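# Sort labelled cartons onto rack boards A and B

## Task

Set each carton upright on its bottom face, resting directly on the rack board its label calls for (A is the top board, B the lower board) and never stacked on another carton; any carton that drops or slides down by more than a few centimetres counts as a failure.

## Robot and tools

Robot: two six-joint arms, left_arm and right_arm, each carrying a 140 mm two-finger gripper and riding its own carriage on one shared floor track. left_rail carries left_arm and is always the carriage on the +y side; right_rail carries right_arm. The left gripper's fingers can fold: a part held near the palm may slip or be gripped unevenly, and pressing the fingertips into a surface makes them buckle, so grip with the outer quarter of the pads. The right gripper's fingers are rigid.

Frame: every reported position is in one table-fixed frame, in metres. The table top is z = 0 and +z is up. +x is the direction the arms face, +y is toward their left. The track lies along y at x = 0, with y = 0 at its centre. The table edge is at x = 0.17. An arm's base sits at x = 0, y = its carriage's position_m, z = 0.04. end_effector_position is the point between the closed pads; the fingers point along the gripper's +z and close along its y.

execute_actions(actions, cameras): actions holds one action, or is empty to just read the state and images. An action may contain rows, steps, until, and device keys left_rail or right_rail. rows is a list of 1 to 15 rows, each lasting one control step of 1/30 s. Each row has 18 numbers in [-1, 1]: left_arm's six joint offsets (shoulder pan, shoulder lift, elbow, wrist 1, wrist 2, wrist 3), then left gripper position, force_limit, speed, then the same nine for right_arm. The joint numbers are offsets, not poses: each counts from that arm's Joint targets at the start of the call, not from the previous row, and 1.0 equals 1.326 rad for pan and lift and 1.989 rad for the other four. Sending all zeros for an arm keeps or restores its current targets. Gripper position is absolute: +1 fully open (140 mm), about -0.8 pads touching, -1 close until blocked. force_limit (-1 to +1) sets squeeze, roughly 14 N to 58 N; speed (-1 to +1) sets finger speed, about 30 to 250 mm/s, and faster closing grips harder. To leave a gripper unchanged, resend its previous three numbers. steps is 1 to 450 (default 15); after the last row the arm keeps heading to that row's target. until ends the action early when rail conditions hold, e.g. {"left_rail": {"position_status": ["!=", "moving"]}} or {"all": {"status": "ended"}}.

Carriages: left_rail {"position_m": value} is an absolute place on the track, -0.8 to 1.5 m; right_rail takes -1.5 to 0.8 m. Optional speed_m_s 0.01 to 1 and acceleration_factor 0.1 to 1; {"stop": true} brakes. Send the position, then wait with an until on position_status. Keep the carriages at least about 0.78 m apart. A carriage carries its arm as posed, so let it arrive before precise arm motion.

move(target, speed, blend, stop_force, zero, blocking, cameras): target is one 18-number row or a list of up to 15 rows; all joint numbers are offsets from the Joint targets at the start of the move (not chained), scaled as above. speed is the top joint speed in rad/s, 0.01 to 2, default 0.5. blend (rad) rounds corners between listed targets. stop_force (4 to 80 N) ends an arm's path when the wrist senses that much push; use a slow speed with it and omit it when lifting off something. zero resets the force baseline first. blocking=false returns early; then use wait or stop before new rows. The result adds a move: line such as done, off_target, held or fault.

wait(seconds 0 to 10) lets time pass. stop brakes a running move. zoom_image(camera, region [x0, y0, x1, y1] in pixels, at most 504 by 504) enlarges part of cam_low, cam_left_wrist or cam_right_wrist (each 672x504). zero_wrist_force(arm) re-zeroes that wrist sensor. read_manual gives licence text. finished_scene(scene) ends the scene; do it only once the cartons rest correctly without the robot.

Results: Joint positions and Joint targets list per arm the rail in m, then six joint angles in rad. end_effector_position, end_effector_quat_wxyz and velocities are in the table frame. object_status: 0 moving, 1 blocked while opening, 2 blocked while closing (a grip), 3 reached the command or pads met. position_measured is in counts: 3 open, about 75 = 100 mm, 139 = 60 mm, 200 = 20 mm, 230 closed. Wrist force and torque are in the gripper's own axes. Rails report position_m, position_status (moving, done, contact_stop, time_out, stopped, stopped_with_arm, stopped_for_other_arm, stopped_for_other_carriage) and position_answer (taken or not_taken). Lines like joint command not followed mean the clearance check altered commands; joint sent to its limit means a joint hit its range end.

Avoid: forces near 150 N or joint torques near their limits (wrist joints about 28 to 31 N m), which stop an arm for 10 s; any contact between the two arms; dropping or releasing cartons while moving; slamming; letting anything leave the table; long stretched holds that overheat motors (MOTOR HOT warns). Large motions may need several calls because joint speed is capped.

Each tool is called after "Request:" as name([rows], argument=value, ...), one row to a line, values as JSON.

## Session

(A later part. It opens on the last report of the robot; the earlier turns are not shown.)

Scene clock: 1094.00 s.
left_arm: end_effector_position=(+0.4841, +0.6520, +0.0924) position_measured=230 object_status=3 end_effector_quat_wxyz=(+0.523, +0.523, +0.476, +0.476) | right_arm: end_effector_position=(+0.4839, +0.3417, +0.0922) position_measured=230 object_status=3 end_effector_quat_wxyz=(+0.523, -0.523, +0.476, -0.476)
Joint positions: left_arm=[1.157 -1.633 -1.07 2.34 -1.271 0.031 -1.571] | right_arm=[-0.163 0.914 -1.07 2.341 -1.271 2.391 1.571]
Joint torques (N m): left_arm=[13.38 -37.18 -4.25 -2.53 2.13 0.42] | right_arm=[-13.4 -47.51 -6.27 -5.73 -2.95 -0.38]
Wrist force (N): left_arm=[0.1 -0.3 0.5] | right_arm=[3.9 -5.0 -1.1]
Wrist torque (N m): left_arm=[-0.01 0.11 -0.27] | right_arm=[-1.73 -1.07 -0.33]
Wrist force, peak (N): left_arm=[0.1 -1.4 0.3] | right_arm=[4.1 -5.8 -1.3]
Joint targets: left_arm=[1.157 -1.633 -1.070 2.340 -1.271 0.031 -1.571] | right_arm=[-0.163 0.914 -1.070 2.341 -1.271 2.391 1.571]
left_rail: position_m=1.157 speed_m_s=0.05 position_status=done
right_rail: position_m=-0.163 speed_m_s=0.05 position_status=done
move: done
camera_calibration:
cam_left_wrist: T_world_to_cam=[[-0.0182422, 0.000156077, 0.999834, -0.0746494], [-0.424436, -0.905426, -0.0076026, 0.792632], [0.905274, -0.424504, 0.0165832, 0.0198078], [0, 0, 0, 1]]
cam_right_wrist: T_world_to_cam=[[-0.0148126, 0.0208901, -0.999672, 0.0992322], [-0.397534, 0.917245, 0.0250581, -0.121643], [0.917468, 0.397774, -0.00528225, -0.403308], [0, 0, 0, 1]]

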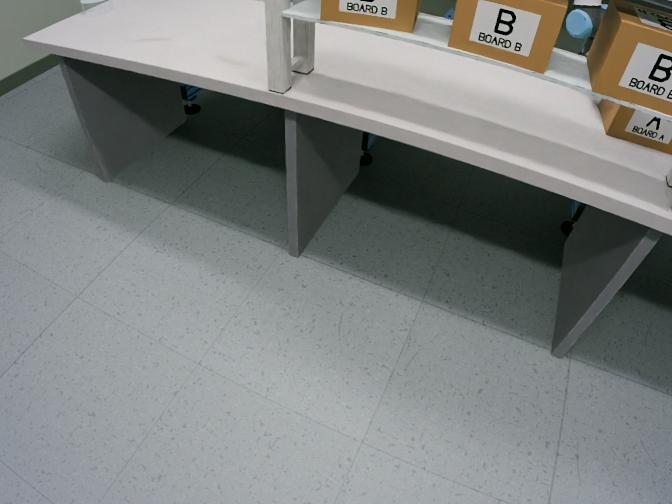

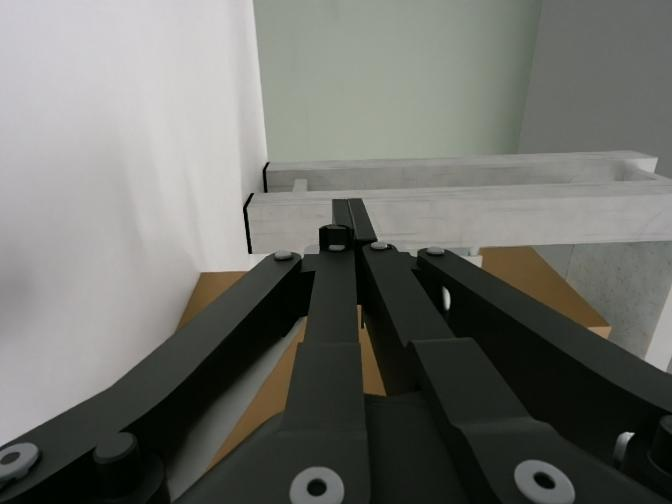

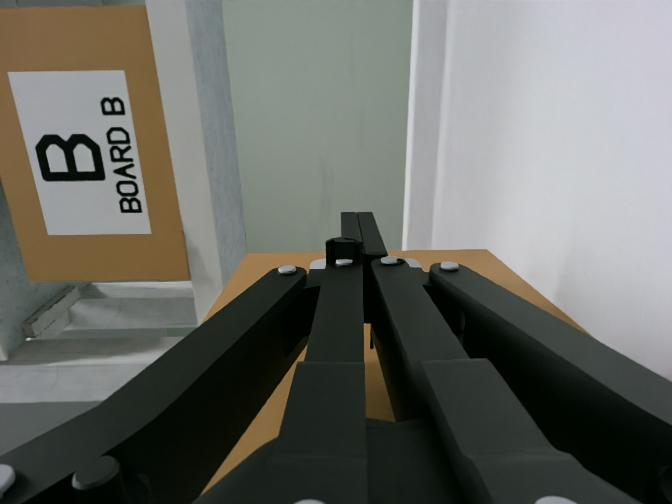

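Request:
execute_actions([
  {"left_rail":{"position_m":1.145,"speed_m_s":0.05,"acceleration_factor":0.15},"right_rail":{"position_m":-0.175,"speed_m_s":0.05,"acceleration_factor":0.15},"steps":60,"until":{"all":{"status":"ended"}}},
], cameras=[])

Request:
move(target=[0.0038,0.0229,-0.0385,0.0236,0.0025,0,-1,-1,-1,0.0377,0.0229,-0.0385,0.0236,0.0251,0,-1,-1,-1], speed=0.025, stop_force=8)

Scene clock: 1106.40 s.
Wrist force, peak (N): left_arm=[-0.3 -0.7 0.5] | right_arm=[4.0 -5.6 -1.4]
Tool commands: left_gripper/position=-1.0 left_gripper/force_limit=-1.0 left_gripper/speed=-1.0 right_gripper/position=-1.0 right_gripper/force_limit=-1.0 right_gripper/speed=-1.0
left_rail: position_m=1.145 speed_m_s=0.05 position_status=done
right_rail: position_m=-0.175 speed_m_s=0.05 position_status=done

Scene clock: 1109.53 s.
left_arm: end_effector_position=(+0.4840, +0.6173, +0.0919) position_measured=230 object_status=3 end_effector_quat_wxyz=(+0.523, +0.523, +0.476, +0.476) | right_arm: end_effector_position=(+0.4842, +0.3481, +0.0917) position_measured=230 object_status=3 end_effector_quat_wxyz=(+0.523, -0.523, +0.476, -0.476)
Joint positions: left_arm=[1.145 -1.63 -1.053 2.297 -1.245 0.034 -1.571] | right_arm=[-0.175 0.937 -1.056 2.306 -1.25 2.413 1.571]
Joint torques (N m): left_arm=[-19.39 -83.59 -6.73 -1.21 -1.29 0.57] | right_arm=[-13.22 -74.82 -7.73 -5.51 -2.61 -0.29]
Wrist force (N): left_arm=[2.2 0.1 1.1] | right_arm=[4.8 -4.5 -1.4]
Wrist torque (N m): left_arm=[-0.01 0.20 -0.28] | right_arm=[-1.65 -1.12 -0.34]
Wrist force, peak (N): left_arm=[8.2 2.4 -2.2] | right_arm=[15.3 -8.9 -4.0]
Joint targets: left_arm=[1.145 -1.630 -1.053 2.297 -1.245 0.034 -1.571] | right_arm=[-0.175 0.937 -1.056 2.306 -1.250 2.413 1.571]
left_rail: position_m=1.145 speed_m_s=0.05 position_status=done
right_rail: position_m=-0.175 speed_m_s=0.05 position_status=done
move: contact (left_arm, right_arm); left_arm: the elbow is farthest, 0.034 rad from its target; right_arm: the elbow is farthest, 0.042 rad from its target
camera_calibration:
cam_left_wrist: T_world_to_cam=[[-0.0182738, -0.000345883, 0.999833, -0.0737833], [-0.424389, -0.905444, -0.00806971, 0.761211], [0.905296, -0.424466, 0.0163991, 0.0050865], [0, 0, 0, 1]]
cam_right_wrist: T_world_to_cam=[[-0.0150197, 0.020612, -0.999675, 0.0987712], [-0.397534, 0.91725, 0.0248853, -0.127286], [0.917465, 0.397778, -0.00558285, -0.406124], [0, 0, 0, 1]]

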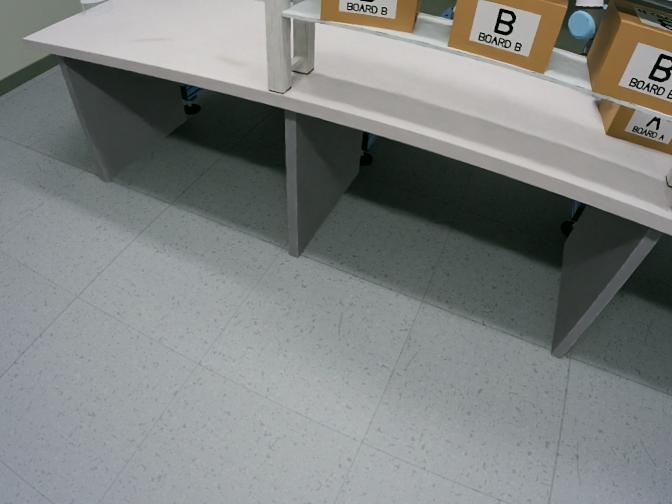

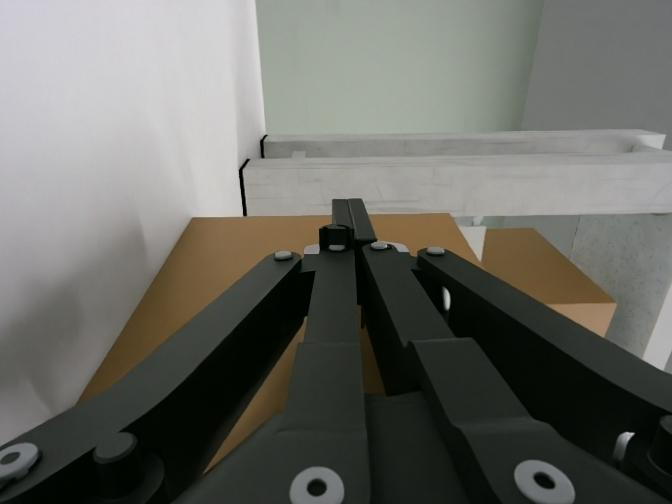

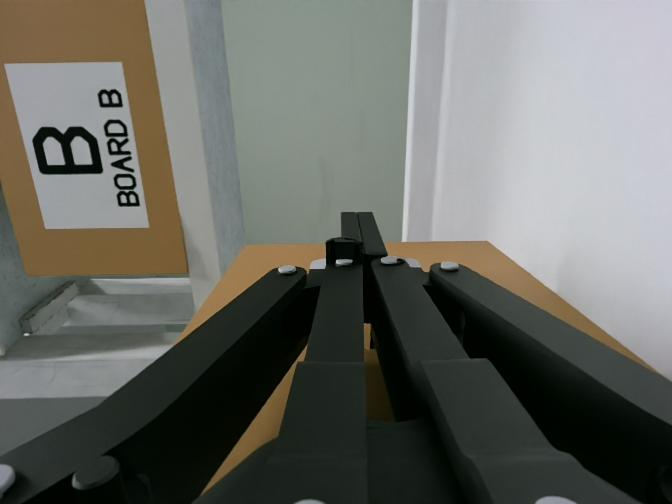

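Request:
move(target=[0.0003,0.0018,-0.0031,0.0019,0.0002,0,-1,-1,-1,0.0250,0.0152,-0.0256,0.0157,0.0167,0,-1,-1,-1], speed=0.025, stop_force=8)

Scene clock: 1116.27 s.
left_arm: end_effector_position=(+0.4840, +0.6160, +0.0919) position_measured=230 object_status=3 end_effector_quat_wxyz=(+0.523, +0.523, +0.476, +0.476) | right_arm: end_effector_position=(+0.4843, +0.3485, +0.0918) position_measured=230 object_status=3 end_effector_quat_wxyz=(+0.523, -0.523, +0.476, -0.476)
Joint positions: left_arm=[1.145 -1.63 -1.052 2.295 -1.243 0.034 -1.571] | right_arm=[-0.175 0.937 -1.056 2.306 -1.25 2.414 1.571]
Joint torques (N m): left_arm=[1.11 -50.81 -17.62 -1.24 3.59 0.39] | right_arm=[-13.23 -74.87 -9.5 -6.01 -4.72 -0.27]
Wrist force (N): left_arm=[9.6 4.9 -1.5] | right_arm=[9.9 -6.1 -0.8]
Wrist torque (N m): left_arm=[-0.18 0.49 -0.34] | right_arm=[-1.69 -1.38 -0.34]
Wrist force, peak (N): left_arm=[10.3 5.1 -1.0] | right_arm=[15.2 -6.2 -4.4]
Joint targets: left_arm=[1.145 -1.630 -1.052 2.295 -1.243 0.034 -1.571] | right_arm=[-0.175 0.937 -1.056 2.306 -1.250 2.414 1.571]
left_rail: position_m=1.145 speed_m_s=0.05 position_status=done
right_rail: position_m=-0.175 speed_m_s=0.05 position_status=done
move: contact (left_arm, right_arm); right_arm: the elbow is farthest, 0.051 rad from its target
camera_calibration:
cam_left_wrist: T_world_to_cam=[[-0.0182715, -0.000309926, 0.999833, -0.0738072], [-0.424309, -0.905482, -0.00803473, 0.760045], [0.905333, -0.424385, 0.016413, 0.00449671], [0, 0, 0, 1]]
cam_right_wrist: T_world_to_cam=[[-0.0149326, 0.0207287, -0.999674, 0.09874], [-0.397428, 0.917294, 0.0249571, -0.127717], [0.917512, 0.397671, -0.00545942, -0.406307], [0, 0, 0, 1]]

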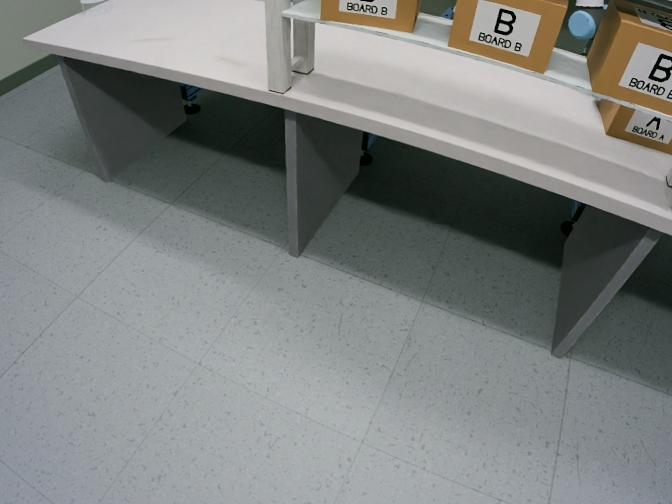

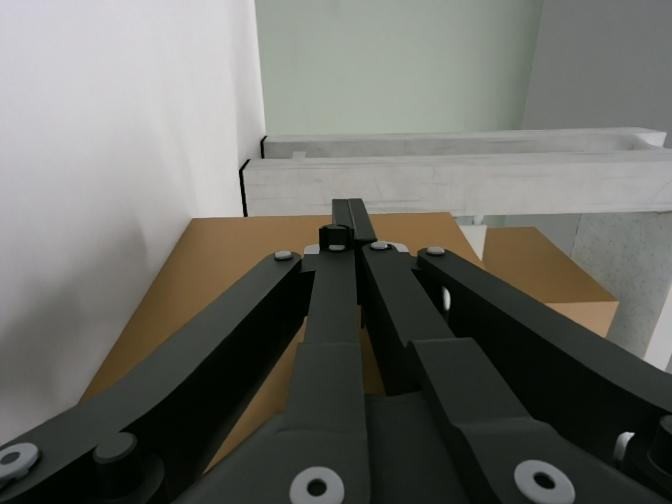

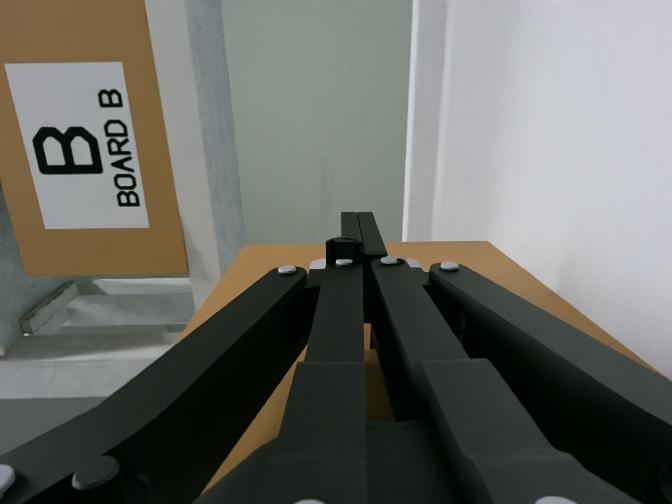

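Request:
move(target=[-0.0186,0.0062,-0.0104,0.0062,-0.0522,0,-1,-1,-1,-0.0552,-0.0167,0.0294,-0.0183,-0.0771,0,-1,-1,-1], speed=0.06)

Scene clock: 1136.43 s.
left_arm: end_effector_position=(+0.4722, +0.6285, +0.0917) position_measured=230 object_status=3 end_effector_quat_wxyz=(+0.504, +0.503, +0.496, +0.496) | right_arm: end_effector_position=(+0.4956, +0.3395, +0.0921) position_measured=230 object_status=3 end_effector_quat_wxyz=(+0.541, -0.542, +0.455, -0.455)
Joint positions: left_arm=[1.145 -1.655 -1.044 2.275 -1.231 -0.07 -1.571] | right_arm=[-0.175 0.864 -1.078 2.364 -1.286 2.261 1.571]
Joint torques (N m): left_arm=[-14.95 -44.84 -25.98 3.44 -2.28 0.21] | right_arm=[-11.55 -71.01 -3.71 -6.24 -3.14 -0.16]
Wrist force (N): left_arm=[0.0 -0.3 0.3] | right_arm=[4.7 -3.9 -1.4]
Wrist torque (N m): left_arm=[0.00 0.14 -0.28] | right_arm=[-1.52 -1.20 -0.33]
Wrist force, peak (N): left_arm=[9.5 5.2 -1.2] | right_arm=[9.9 -6.4 -1.2]
Joint targets: left_arm=[1.145 -1.655 -1.044 2.274 -1.231 -0.070 -1.571] | right_arm=[-0.175 0.864 -1.078 2.364 -1.286 2.261 1.571]
left_rail: position_m=1.145 speed_m_s=0.05 position_status=done
right_rail: position_m=-0.175 speed_m_s=0.05 position_status=done
move: done
camera_calibration:
cam_left_wrist: T_world_to_cam=[[-0.0181642, -0.00163037, 0.999834, -0.0730557], [-0.351457, -0.936171, -0.00791154, 0.75121], [0.936028, -0.351542, 0.0164318, -0.0398195], [0, 0, 0, 1]]
cam_right_wrist: T_world_to_cam=[[-0.0165089, 0.0195349, -0.999673, 0.100651], [-0.469483, 0.882587, 0.0250001, -0.0675153], [0.882787, 0.469742, -0.00539928, -0.420392], [0, 0, 0, 1]]

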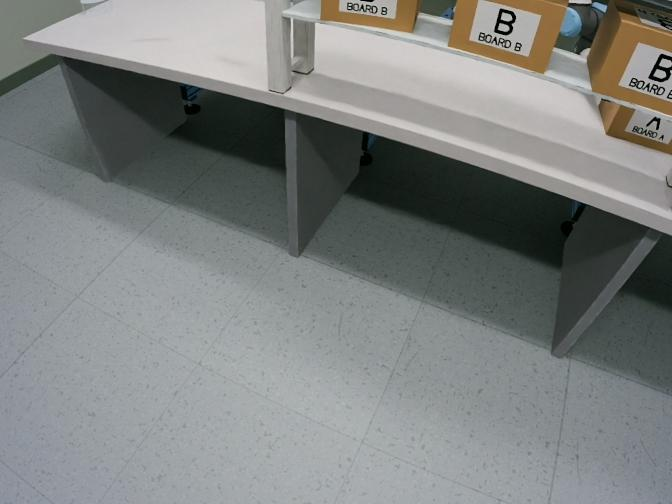

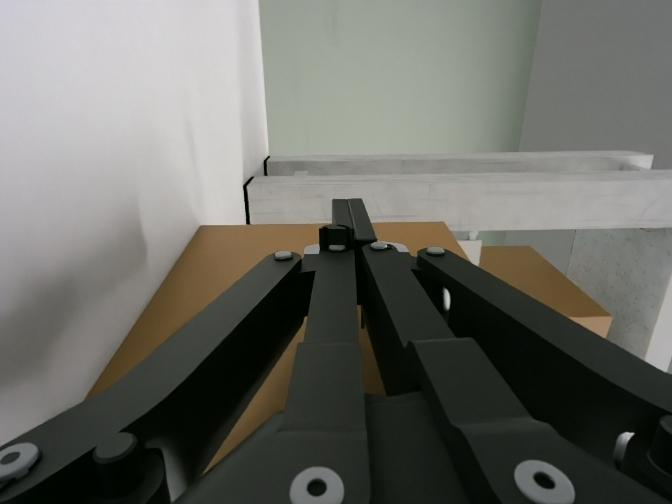

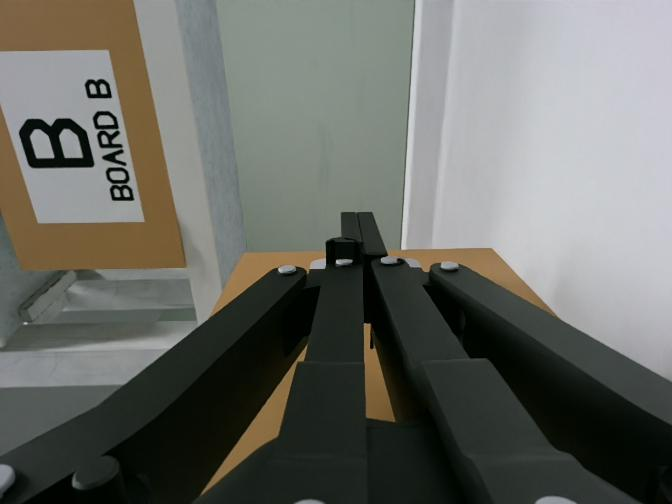

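Request:
execute_actions([
  {"left_rail":{"position_m":1.151,"speed_m_s":0.05,"acceleration_factor":0.15},"right_rail":{"position_m":-0.169,"speed_m_s":0.05,"acceleration_factor":0.15},"steps":60,"until":{"all":{"status":"ended"}}},
], cameras=[])

Request:
move(target=[0.0089,0.0219,-0.0362,0.0217,0.0058,0,-1,-1,-1,0.0410,0.0189,-0.0335,0.0211,0.0274,0,-1,-1,-1], speed=0.025, stop_force=8)

Scene clock: 1151.60 s.
Wrist force, peak (N): left_arm=[0.2 -0.9 0.3] | right_arm=[5.5 -3.9 -1.0]
Tool commands: left_gripper/position=-1.0 left_gripper/force_limit=-1.0 left_gripper/speed=-1.0 right_gripper/position=-1.0 right_gripper/force_limit=-1.0 right_gripper/speed=-1.0
left_rail: position_m=1.151 speed_m_s=0.05 position_status=done
right_rail: position_m=-0.169 speed_m_s=0.05 position_status=done

Scene clock: 1154.47 s.
left_arm: end_effector_position=(+0.4740, +0.6140, +0.0913) position_measured=230 object_status=3 end_effector_quat_wxyz=(+0.503, +0.503, +0.497, +0.497) | right_arm: end_effector_position=(+0.4953, +0.3524, +0.0920) position_measured=230 object_status=3 end_effector_quat_wxyz=(+0.541, -0.542, +0.455, -0.455)
Joint positions: left_arm=[1.151 -1.648 -1.027 2.234 -1.206 -0.064 -1.571] | right_arm=[-0.169 0.874 -1.073 2.351 -1.278 2.271 1.571]
Joint torques (N m): left_arm=[-19.44 -85.89 -8.8 -1.23 -1 0.23] | right_arm=[-10.77 -72.23 -12.64 -5.97 -1.14 -0.15]
Wrist force (N): left_arm=[2.7 -0.6 1.5] | right_arm=[7.2 -3.9 -2.1]
Wrist torque (N m): left_arm=[-0.03 0.26 -0.27] | right_arm=[-1.47 -1.24 -0.34]
Wrist force, peak (N): left_arm=[9.3 1.5 -0.5] | right_arm=[16.2 -7.6 -4.9]
Joint targets: left_arm=[1.151 -1.648 -1.027 2.234 -1.206 -0.064 -1.571] | right_arm=[-0.169 0.874 -1.073 2.351 -1.278 2.271 1.571]
left_rail: position_m=1.151 speed_m_s=0.05 position_status=done
right_rail: position_m=-0.169 speed_m_s=0.05 position_status=done
move: contact (left_arm, right_arm); left_arm: the elbow is farthest, 0.032 rad from its target; right_arm: the elbow is farthest, 0.054 rad from its target
camera_calibration:
cam_left_wrist: T_world_to_cam=[[-0.0181817, -0.00185083, 0.999833, -0.0725576], [-0.351063, -0.936317, -0.00811722, 0.738151], [0.936175, -0.351151, 0.0163741, -0.0468418], [0, 0, 0, 1]]
cam_right_wrist: T_world_to_cam=[[-0.016586, 0.0194425, -0.999673, 0.10033], [-0.469518, 0.88257, 0.0249549, -0.0790211], [0.882767, 0.469779, -0.00550968, -0.426195], [0, 0, 0, 1]]

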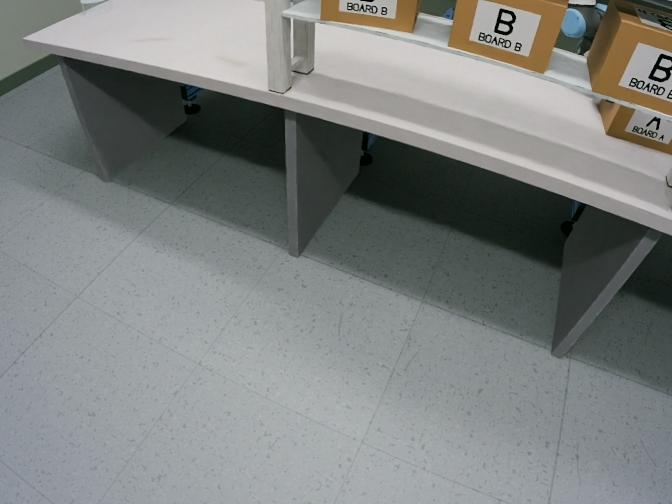

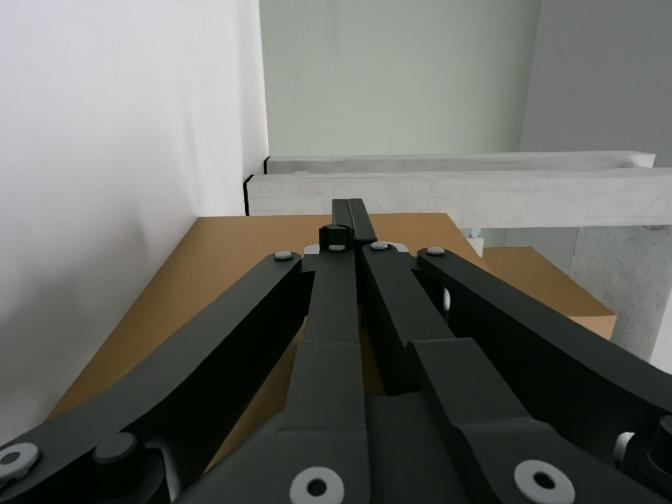

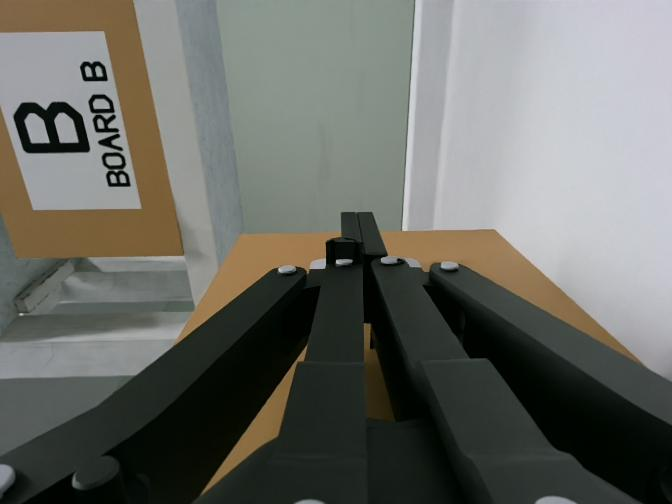

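Request:
move(target=[0.0036,0.0088,-0.0145,0.0087,0.0023,0,-1,-1,-1,0.0164,0.0076,-0.0134,0.0084,0.0110,0,-1,-1,-1], speed=0.015, stop_force=6, cameras=[])

Scene clock: 1160.03 s.
left_arm: end_effector_position=(+0.4740, +0.6135, +0.0914) position_measured=230 object_status=3 end_effector_quat_wxyz=(+0.503, +0.503, +0.497, +0.497) | right_arm: end_effector_position=(+0.4953, +0.3529, +0.0922) position_measured=230 object_status=3 end_effector_quat_wxyz=(+0.541, -0.541, +0.455, -0.455)
Joint positions: left_arm=[1.151 -1.648 -1.027 2.233 -1.206 -0.064 -1.571] | right_arm=[-0.169 0.875 -1.073 2.351 -1.278 2.272 1.571]
Joint torques (N m): left_arm=[-18.49 -88.68 -12.8 -1 4.62 0.42] | right_arm=[-10.66 -71.94 -9.82 -6.58 -5.71 -0.2]
Wrist force (N): left_arm=[6.8 -2.1 1.0] | right_arm=[11.6 -5.7 -2.8]
Wrist torque (N m): left_arm=[0.03 0.46 -0.23] | right_arm=[-1.55 -1.43 -0.36]
Wrist force, peak (N): left_arm=[11.7 -1.9 1.4] | right_arm=[16.1 -4.7 -4.7]
Joint targets: left_arm=[1.151 -1.648 -1.027 2.233 -1.206 -0.064 -1.571] | right_arm=[-0.169 0.875 -1.073 2.351 -1.278 2.272 1.571]
left_rail: position_m=1.151 speed_m_s=0.05 position_status=done
right_rail: position_m=-0.169 speed_m_s=0.05 position_status=done
move: contact (left_arm, right_arm); left_arm: the elbow is farthest, 0.028 rad from its target; right_arm: the elbow is farthest, 0.026 rad from its target

Request:
move(target=[0.0010,0.0025,-0.0042,0.0025,0.0007,0,-1,-1,-1,0.0047,0.0022,-0.0039,0.0024,0.0032,0,-1,-1,-1], speed=0.02)

Scene clock: 1163.73 s.
left_arm: end_effector_position=(+0.4743, +0.6095, +0.0914) position_measured=230 object_status=3 end_effector_quat_wxyz=(+0.503, +0.503, +0.497, +0.497) | right_arm: end_effector_position=(+0.4952, +0.3568, +0.0921) position_measured=230 object_status=3 end_effector_quat_wxyz=(+0.541, -0.541, +0.455, -0.455)
Joint positions: left_arm=[1.151 -1.647 -1.024 2.225 -1.201 -0.062 -1.571] | right_arm=[-0.169 0.881 -1.07 2.343 -1.273 2.278 1.571]
Joint torques (N m): left_arm=[-12.01 -47.87 -66.38 -1.85 26.51 0.27] | right_arm=[31.86 -43.97 -46.92 -0.73 -7.26 -0.42]
Wrist force (N): left_arm=[56.3 5.8 -5.7] | right_arm=[61.9 -19.3 -17.6]
Wrist torque (N m): left_arm=[0.06 0.11 -0.64] | right_arm=[-2.17 -3.65 -0.44]
Wrist force, peak (N): left_arm=[56.3 5.8 -5.7] | right_arm=[61.9 -19.3 -17.6]
Joint targets: left_arm=[1.151 -1.647 -1.024 2.225 -1.201 -0.062 -1.571] | right_arm=[-0.169 0.881 -1.070 2.343 -1.273 2.278 1.571]
left_rail: position_m=1.151 speed_m_s=0.05 position_status=done
right_rail: position_m=-0.169 speed_m_s=0.05 position_status=done
move: done
camera_calibration:
cam_left_wrist: T_world_to_cam=[[-0.0181847, -0.00190404, 0.999833, -0.0725644], [-0.350748, -0.936434, -0.00816261, 0.734078], [0.936293, -0.350837, 0.0163609, -0.0489984], [0, 0, 0, 1]]
cam_right_wrist: T_world_to_cam=[[-0.0163597, 0.0197113, -0.999672, 0.100135], [-0.469097, 0.88279, 0.0250835, -0.0832616], [0.882995, 0.469354, -0.00519565, -0.428136], [0, 0, 0, 1]]

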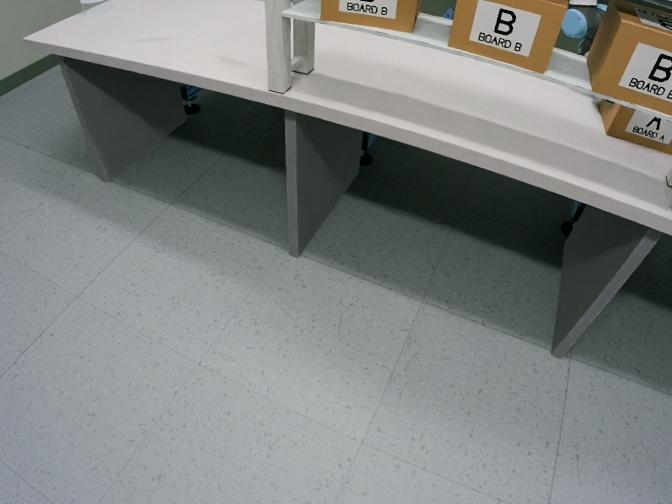

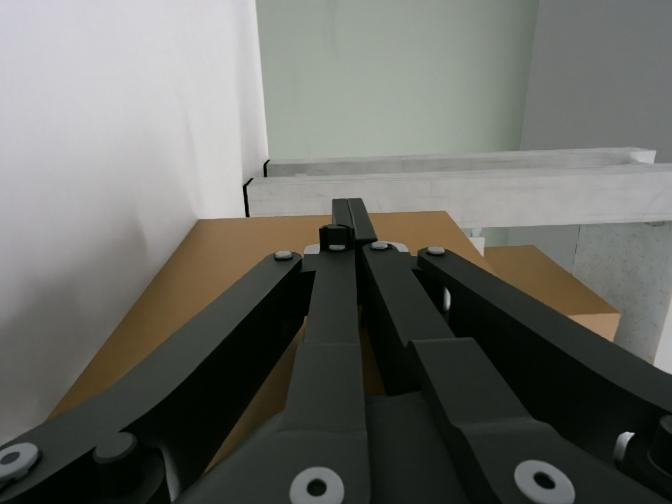

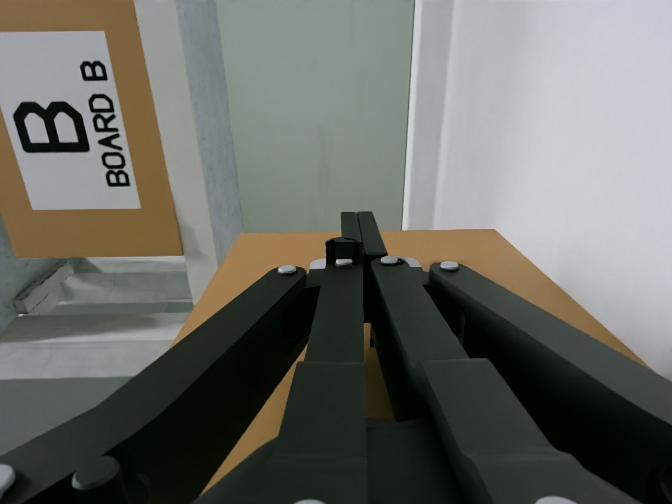

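Request:
move(target=[0,-0.0272,-0.0001,0.0182,0,0,-1,-1,-1,0,-0.0288,0,0.0192,0,0,-1,-1,-1], speed=0.05)

Scene clock: 1194.77 s.
left_arm: end_effector_position=(+0.4743, +0.6090, +0.1103) position_measured=230 object_status=3 end_effector_quat_wxyz=(+0.504, +0.503, +0.497, +0.496) | right_arm: end_effector_position=(+0.4951, +0.3570, +0.1097) position_measured=230 object_status=3 end_effector_quat_wxyz=(+0.541, -0.541, +0.455, -0.455)
Joint positions: left_arm=[1.151 -1.647 -1.06 2.224 -1.165 -0.062 -1.571] | right_arm=[-0.169 0.881 -1.108 2.343 -1.235 2.278 1.571]
Joint torques (N m): left_arm=[-39.67 -95.07 -69.34 -1.73 18.58 -0.02] | right_arm=[32.66 -87.48 -45.76 -5.21 -16.32 -0.54]
Wrist force (N): left_arm=[57.2 -6.8 3.0] | right_arm=[61.1 9.4 -12.4]
Wrist torque (N m): left_arm=[-0.02 0.13 -0.39] | right_arm=[-1.11 -3.51 -0.98]
Wrist force, peak (N): left_arm=[63.1 5.8 -6.5] | right_arm=[66.0 -21.8 -18.5]
Joint targets: left_arm=[1.151 -1.647 -1.060 2.224 -1.165 -0.062 -1.571] | right_arm=[-0.169 0.881 -1.108 2.343 -1.235 2.278 1.571]
left_rail: position_m=1.151 speed_m_s=0.05 position_status=done
right_rail: position_m=-0.169 speed_m_s=0.05 position_status=done
move: done
camera_calibration:
cam_left_wrist: T_world_to_cam=[[-0.0181631, -0.00160106, 0.999834, -0.0916824], [-0.351176, -0.936276, -0.00787881, 0.73382], [0.936133, -0.351261, 0.0164435, -0.0491193], [0, 0, 0, 1]]
cam_right_wrist: T_world_to_cam=[[-0.0163109, 0.019772, -0.999671, 0.117659], [-0.469262, 0.882702, 0.0251151, -0.0837982], [0.882908, 0.469517, -0.00511938, -0.428164], [0, 0, 0, 1]]

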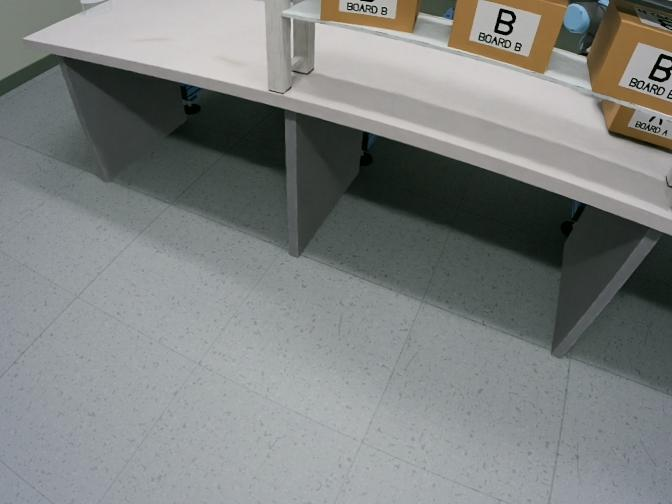

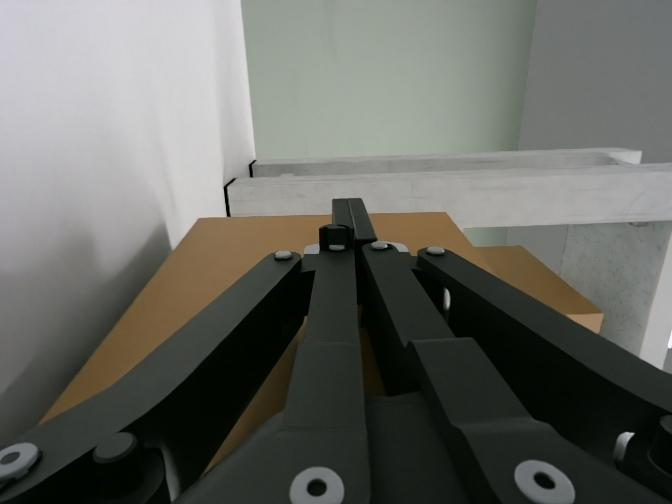

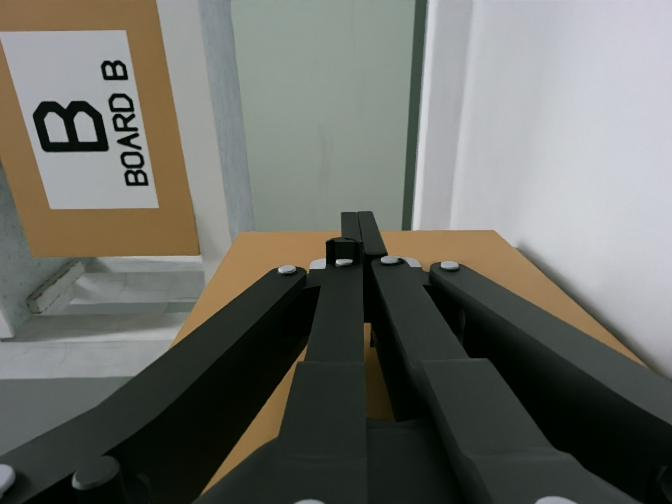

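Request:
move([
  [0,-0.0572,-0.0021,0.0402,0,0,-1,-1,-1,0,-0.0655,-0.0025,0.0461,0,0,-1,-1,-1],
  [0,-0.1234,-0.0089,0.0912,0,0,-1,-1,-1,0,-0.1410,-0.0098,0.1038,0,0,-1,-1,-1],
  [0,-0.1850,-0.0198,0.1432,0,0,-1,-1,-1,0,-0.2094,-0.0220,0.1616,0,0,-1,-1,-1],
  [0,-0.2394,-0.0352,0.1949,0,0,-1,-1,-1,0,-0.2718,-0.0385,0.2197,0,0,-1,-1,-1],
  [0,-0.2875,-0.0541,0.2458,0,0,-1,-1,-1,0,-0.3253,-0.0592,0.2761,0,0,-1,-1,-1],
  [0,-0.3297,-0.0769,0.2967,0,0,-1,-1,-1,0,-0.3698,-0.0836,0.3301,0,0,-1,-1,-1],
  [0,-0.3642,-0.1031,0.3459,0,0,-1,-1,-1,0,-0.4066,-0.1114,0.3825,0,0,-1,-1,-1],
  [0,-0.3921,-0.1326,0.3941,0,0,-1,-1,-1,0,-0.4358,-0.1424,0.4329,0,0,-1,-1,-1],
  [0,-0.4139,-0.1650,0.4410,0,0,-1,-1,-1,0,-0.4577,-0.1763,0.4815,0,0,-1,-1,-1],
  [0,-0.4291,-0.2007,0.4868,0,0,-1,-1,-1,0,-0.4733,-0.2130,0.5286,0,0,-1,-1,-1],
], speed=0.13, blend=0.01)

Scene clock: 1213.40 s.
left_arm: end_effector_position=(+0.4743, +0.6096, +0.6009) position_measured=230 object_status=3 end_effector_quat_wxyz=(+0.503, +0.503, +0.497, +0.496) | right_arm: end_effector_position=(+0.4947, +0.3565, +0.6009) position_measured=230 object_status=3 end_effector_quat_wxyz=(+0.541, -0.541, +0.455, -0.455)
Joint positions: left_arm=[1.151 -1.647 -1.629 1.825 -0.197 -0.062 -1.571] | right_arm=[-0.169 0.881 -1.736 1.919 -0.184 2.278 1.571]
Joint torques (N m): left_arm=[-37.11 -43.4 -74.02 -1.68 14.34 -0.33] | right_arm=[31.1 -38.26 -68.47 -4.92 -8.82 -0.28]
Wrist force (N): left_arm=[53.2 -6.9 2.8] | right_arm=[57.4 9.0 -11.8]
Wrist torque (N m): left_arm=[-0.10 0.17 -0.40] | right_arm=[-1.04 -3.40 -0.94]
Wrist force, peak (N): left_arm=[66.0 -5.7 4.1] | right_arm=[70.0 10.0 -14.2]
Joint targets: left_arm=[1.151 -1.647 -1.629 1.825 -0.197 -0.062 -1.571] | right_arm=[-0.169 0.881 -1.736 1.919 -0.183 2.278 1.571]
left_rail: position_m=1.151 speed_m_s=0.05 position_status=done
right_rail: position_m=-0.169 speed_m_s=0.05 position_status=done
move: done
camera_calibration:
cam_left_wrist: T_world_to_cam=[[-0.0181703, -0.00170057, 0.999833, -0.582151], [-0.351064, -0.936318, -0.00797253, 0.738269], [0.936175, -0.35115, 0.0164162, -0.0570926], [0, 0, 0, 1]]
cam_right_wrist: T_world_to_cam=[[-0.0164057, 0.0196573, -0.999672, 0.608853], [-0.469277, 0.882696, 0.0250585, -0.0958141], [0.882899, 0.469534, -0.00525652, -0.424893], [0, 0, 0, 1]]

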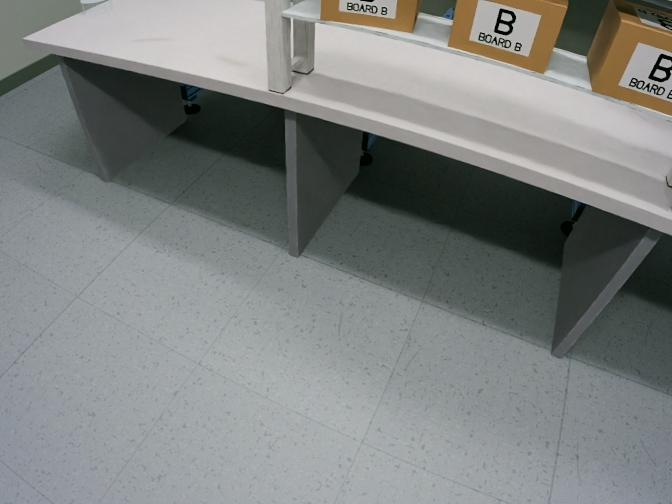

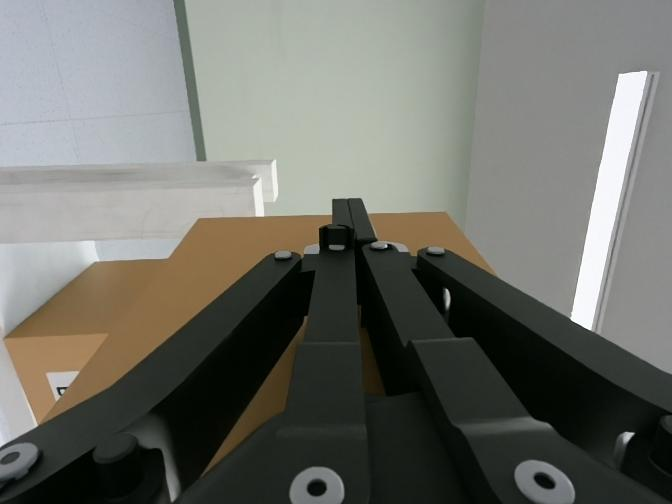

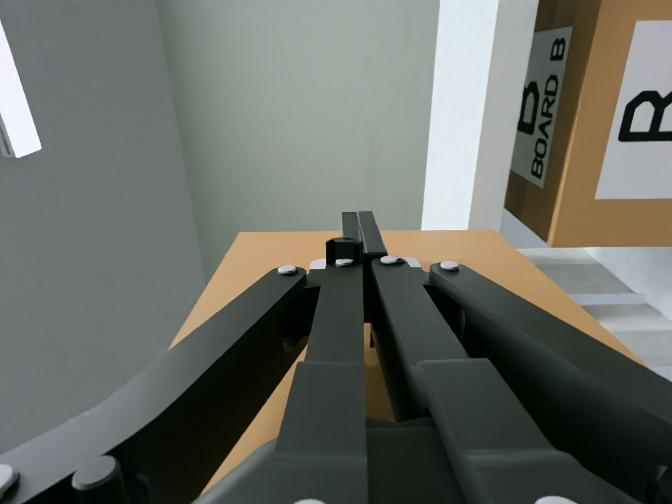

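Request:
execute_actions([
  {"left_rail":{"position_m":1.003,"speed_m_s":0.06,"acceleration_factor":0.15},"right_rail":{"position_m":-0.317,"speed_m_s":0.06,"acceleration_factor":0.15},"steps":150,"until":{"all":{"status":"ended"}}},
], cameras=[])

Request:
move([
  [0.0707,0.0186,-0.0118,-0.0006,0.0472,0,-1,-1,-1,-0.0597,0.0255,-0.0142,-0.0028,-0.0398,0,-1,-1,-1],
  [0.1392,0.0420,-0.0271,-0.0009,0.0928,0,-1,-1,-1,-0.1127,0.0557,-0.0319,-0.0052,-0.0751,0,-1,-1,-1],
  [0.2048,0.0699,-0.0460,-0.0006,0.1365,0,-1,-1,-1,-0.1597,0.0901,-0.0530,-0.0070,-0.1064,0,-1,-1,-1],
  [0.2664,0.1015,-0.0684,0.0008,0.1776,0,-1,-1,-1,-0.2008,0.1278,-0.0777,-0.0075,-0.1338,0,-1,-1,-1],
  [0.3238,0.1366,-0.0944,0.0034,0.2159,0,-1,-1,-1,-0.2369,0.1685,-0.1057,-0.0066,-0.1579,0,-1,-1,-1],
  [0.3776,0.1744,-0.1237,0.0074,0.2517,0,-1,-1,-1,-0.2688,0.2115,-0.1372,-0.0038,-0.1792,0,-1,-1,-1],
  [0.4038,0.1953,-0.1403,0.0101,0.2692,0,-1,-1,-1,-0.2839,0.2346,-0.1548,-0.0016,-0.1892,0,-1,-1,-1],
], speed=0.1, blend=0.01)

Scene clock: 1251.17 s.
Wrist force, peak (N): left_arm=[55.3 -6.5 3.1] | right_arm=[59.1 9.5 -12.6]
Tool commands: left_gripper/position=-1.0 left_gripper/force_limit=-1.0 left_gripper/speed=-1.0 right_gripper/position=-1.0 right_gripper/force_limit=-1.0 right_gripper/speed=-1.0
left_rail: position_m=1.003 speed_m_s=0.06 position_status=done
right_rail: position_m=-0.317 speed_m_s=0.06 position_status=done

Scene clock: 1256.97 s.
left_arm: end_effector_position=(+0.8002, +0.4616, +0.6011) position_measured=230 object_status=3 end_effector_quat_wxyz=(+0.504, +0.503, +0.497, +0.497) end_effector_velocity=(+0.001, -0.001, +0.002) end_effector_angular_velocity=(-0.003, -0.001, -0.001) | right_arm: end_effector_position=(+0.8208, +0.2089, +0.6011) position_measured=230 object_status=3 end_effector_quat_wxyz=(+0.541, -0.541, +0.455, -0.455)
Joint positions: left_arm=[1.003 -1.112 -1.37 1.546 -0.176 0.473 -1.571] | right_arm=[-0.317 0.505 -1.425 1.612 -0.187 1.902 1.571]
Joint velocities: left_arm=[0 0.001 0.001 -0.005 0.001 0.002 0] | right_arm=[within noise]
Joint torques (N m): left_arm=[-31.07 -33.99 -75.75 -3.05 26.64 -0.61] | right_arm=[24.75 -49.91 -66.82 -4.26 -22.49 -0.81]
Wrist force (N): left_arm=[52.0 -7.3 5.6] | right_arm=[55.9 8.3 -14.2]
Wrist torque (N m): left_arm=[-0.14 0.88 -0.32] | right_arm=[-1.15 -3.41 -0.97]
Wrist force, peak (N): left_arm=[63.7 -5.9 4.2] | right_arm=[67.6 10.1 -13.9]
Joint targets: left_arm=[1.003 -1.111 -1.370 1.546 -0.176 0.473 -1.571] | right_arm=[-0.317 0.505 -1.425 1.611 -0.187 1.902 1.571]
left_rail: position_m=1.003 speed_m_s=0.06 position_status=done
right_rail: position_m=-0.317 speed_m_s=0.06 position_status=done
move: done
camera_calibration:
cam_left_wrist: T_world_to_cam=[[-0.0182858, -0.00170698, 0.999831, -0.576563], [-0.351111, -0.936299, -0.00801993, 0.714103], [0.936155, -0.351199, 0.0165216, -0.414153], [0, 0, 0, 1]]
cam_right_wrist: T_world_to_cam=[[-0.0163616, 0.0196368, -0.999673, 0.617246], [-0.469182, 0.882747, 0.025019, 0.18745], [0.88295, 0.469438, -0.00522994, -0.643518], [0, 0, 0, 1]]

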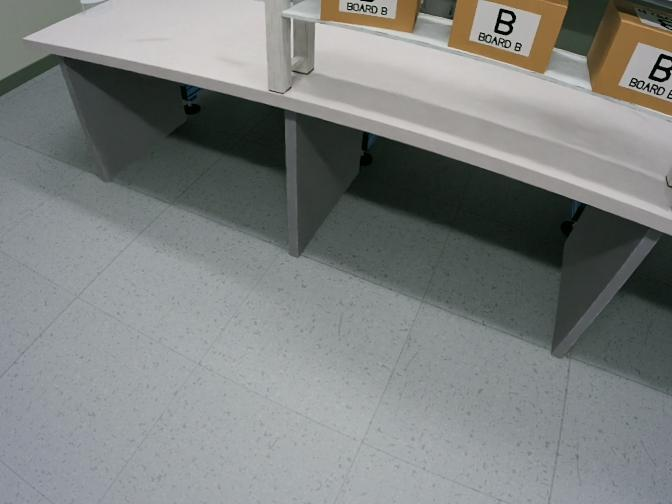

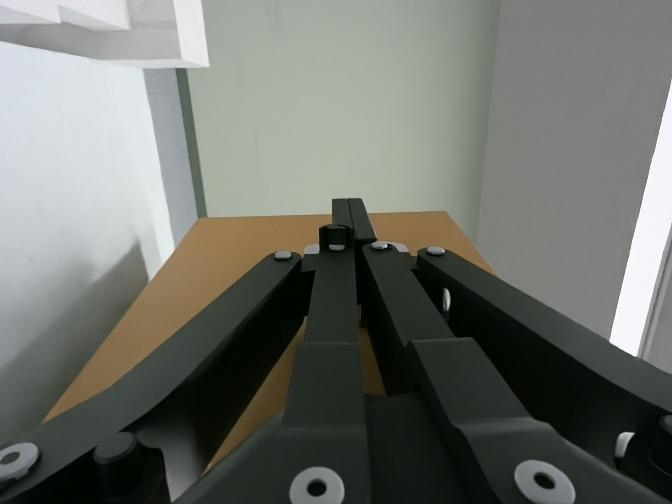

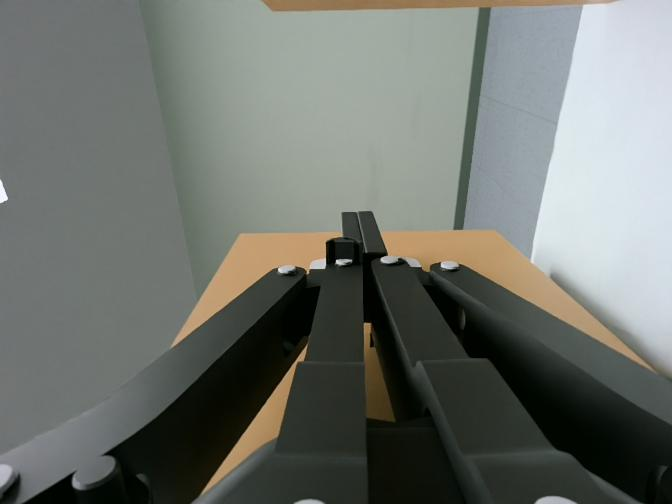

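Lower.

Request:
move(target=[0,0.0107,0.0276,-0.0347,0,0,-1,-1,-1,0,0.0107,0.0276,-0.0347,0,0,-1,-1,-1], speed=0.03, stop_force=8, cameras=[])

Request:
move(target=[0,0.0027,0.0069,-0.0087,0,0,-1,-1,-1,0,0.0027,0.0069,-0.0087,0,0,-1,-1,-1], speed=0.02, stop_force=10)

Scene clock: 1265.23 s.
Wrist force, peak (N): left_arm=[63.0 7.1 6.2] | right_arm=[60.9 9.1 -14.9]
left_rail: position_m=1.003 speed_m_s=0.06 position_status=done
right_rail: position_m=-0.317 speed_m_s=0.06 position_status=done
move: contact (left_arm, right_arm); left_arm: the wrist 1 is farthest, 0.024 rad from its target; right_arm: the wrist 1 is farthest, 0.026 rad from its target

Scene clock: 1266.87 s.
left_arm: end_effector_position=(+0.8005, +0.4613, +0.5745) position_measured=230 object_status=3 end_effector_quat_wxyz=(+0.504, +0.503, +0.497, +0.496) | right_arm: end_effector_position=(+0.8211, +0.2090, +0.5753) position_measured=230 object_status=3 end_effector_quat_wxyz=(+0.542, -0.541, +0.455, -0.455)
Joint positions: left_arm=[1.003 -1.111 -1.361 1.583 -0.222 0.473 -1.571] | right_arm=[-0.317 0.505 -1.416 1.647 -0.232 1.902 1.571]
Joint torques (N m): left_arm=[-49.74 -64.2 -67.02 -2.13 24.22 -1] | right_arm=[28.93 -58.12 -52.34 -1.3 -22.1 -0.72]
Wrist force (N): left_arm=[60.4 4.7 6.6] | right_arm=[59.2 -10.0 -16.8]
Wrist torque (N m): left_arm=[0.24 0.86 -0.60] | right_arm=[-1.85 -3.63 -0.61]
Wrist force, peak (N): left_arm=[62.3 13.0 8.9] | right_arm=[61.0 -0.1 -15.2]
Joint targets: left_arm=[1.003 -1.111 -1.361 1.583 -0.222 0.473 -1.571] | right_arm=[-0.317 0.505 -1.416 1.647 -0.232 1.902 1.571]
left_rail: position_m=1.003 speed_m_s=0.06 position_status=done
right_rail: position_m=-0.317 speed_m_s=0.06 position_status=done
move: contact (left_arm, right_arm); left_arm: the wrist 1 is farthest, 0.016 rad from its target; right_arm: the wrist 1 is farthest, 0.015 rad from its target
camera_calibration:
cam_left_wrist: T_world_to_cam=[[-0.0184804, -0.00131432, 0.999828, -0.549974], [-0.351075, -0.936315, -0.00771996, 0.713532], [0.936165, -0.351158, 0.0168421, -0.414337], [0, 0, 0, 1]]
cam_right_wrist: T_world_to_cam=[[-0.0158889, 0.019898, -0.999676, 0.591044], [-0.469167, 0.882755, 0.0250277, 0.188151], [0.882967, 0.469412, -0.00469057, -0.644341], [0, 0, 0, 1]]

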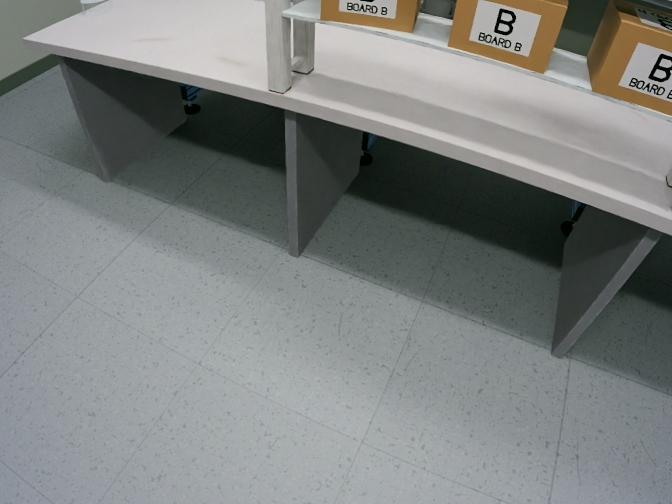

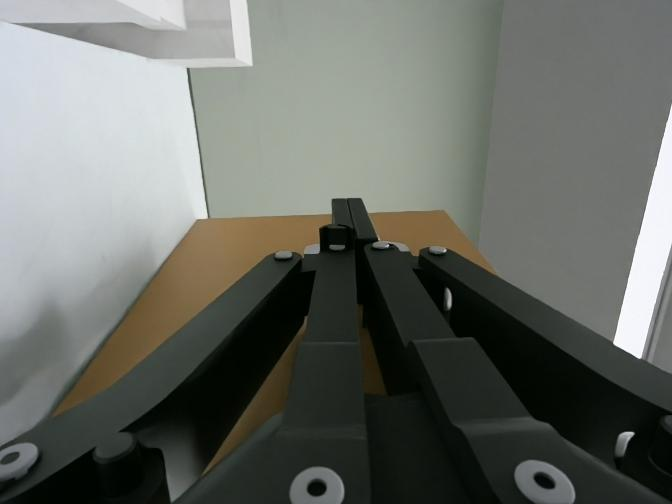

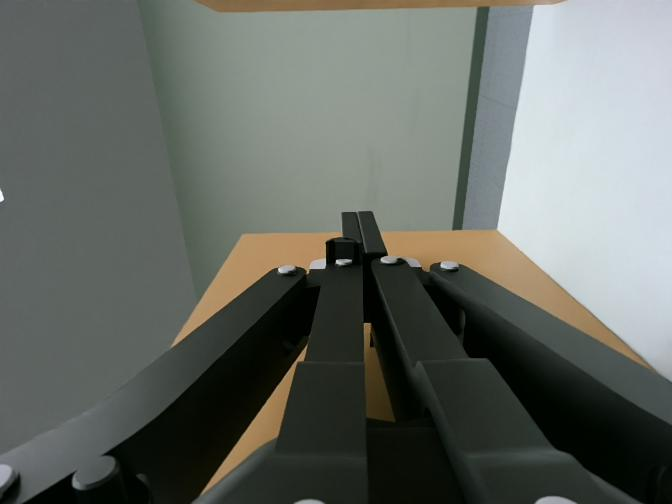

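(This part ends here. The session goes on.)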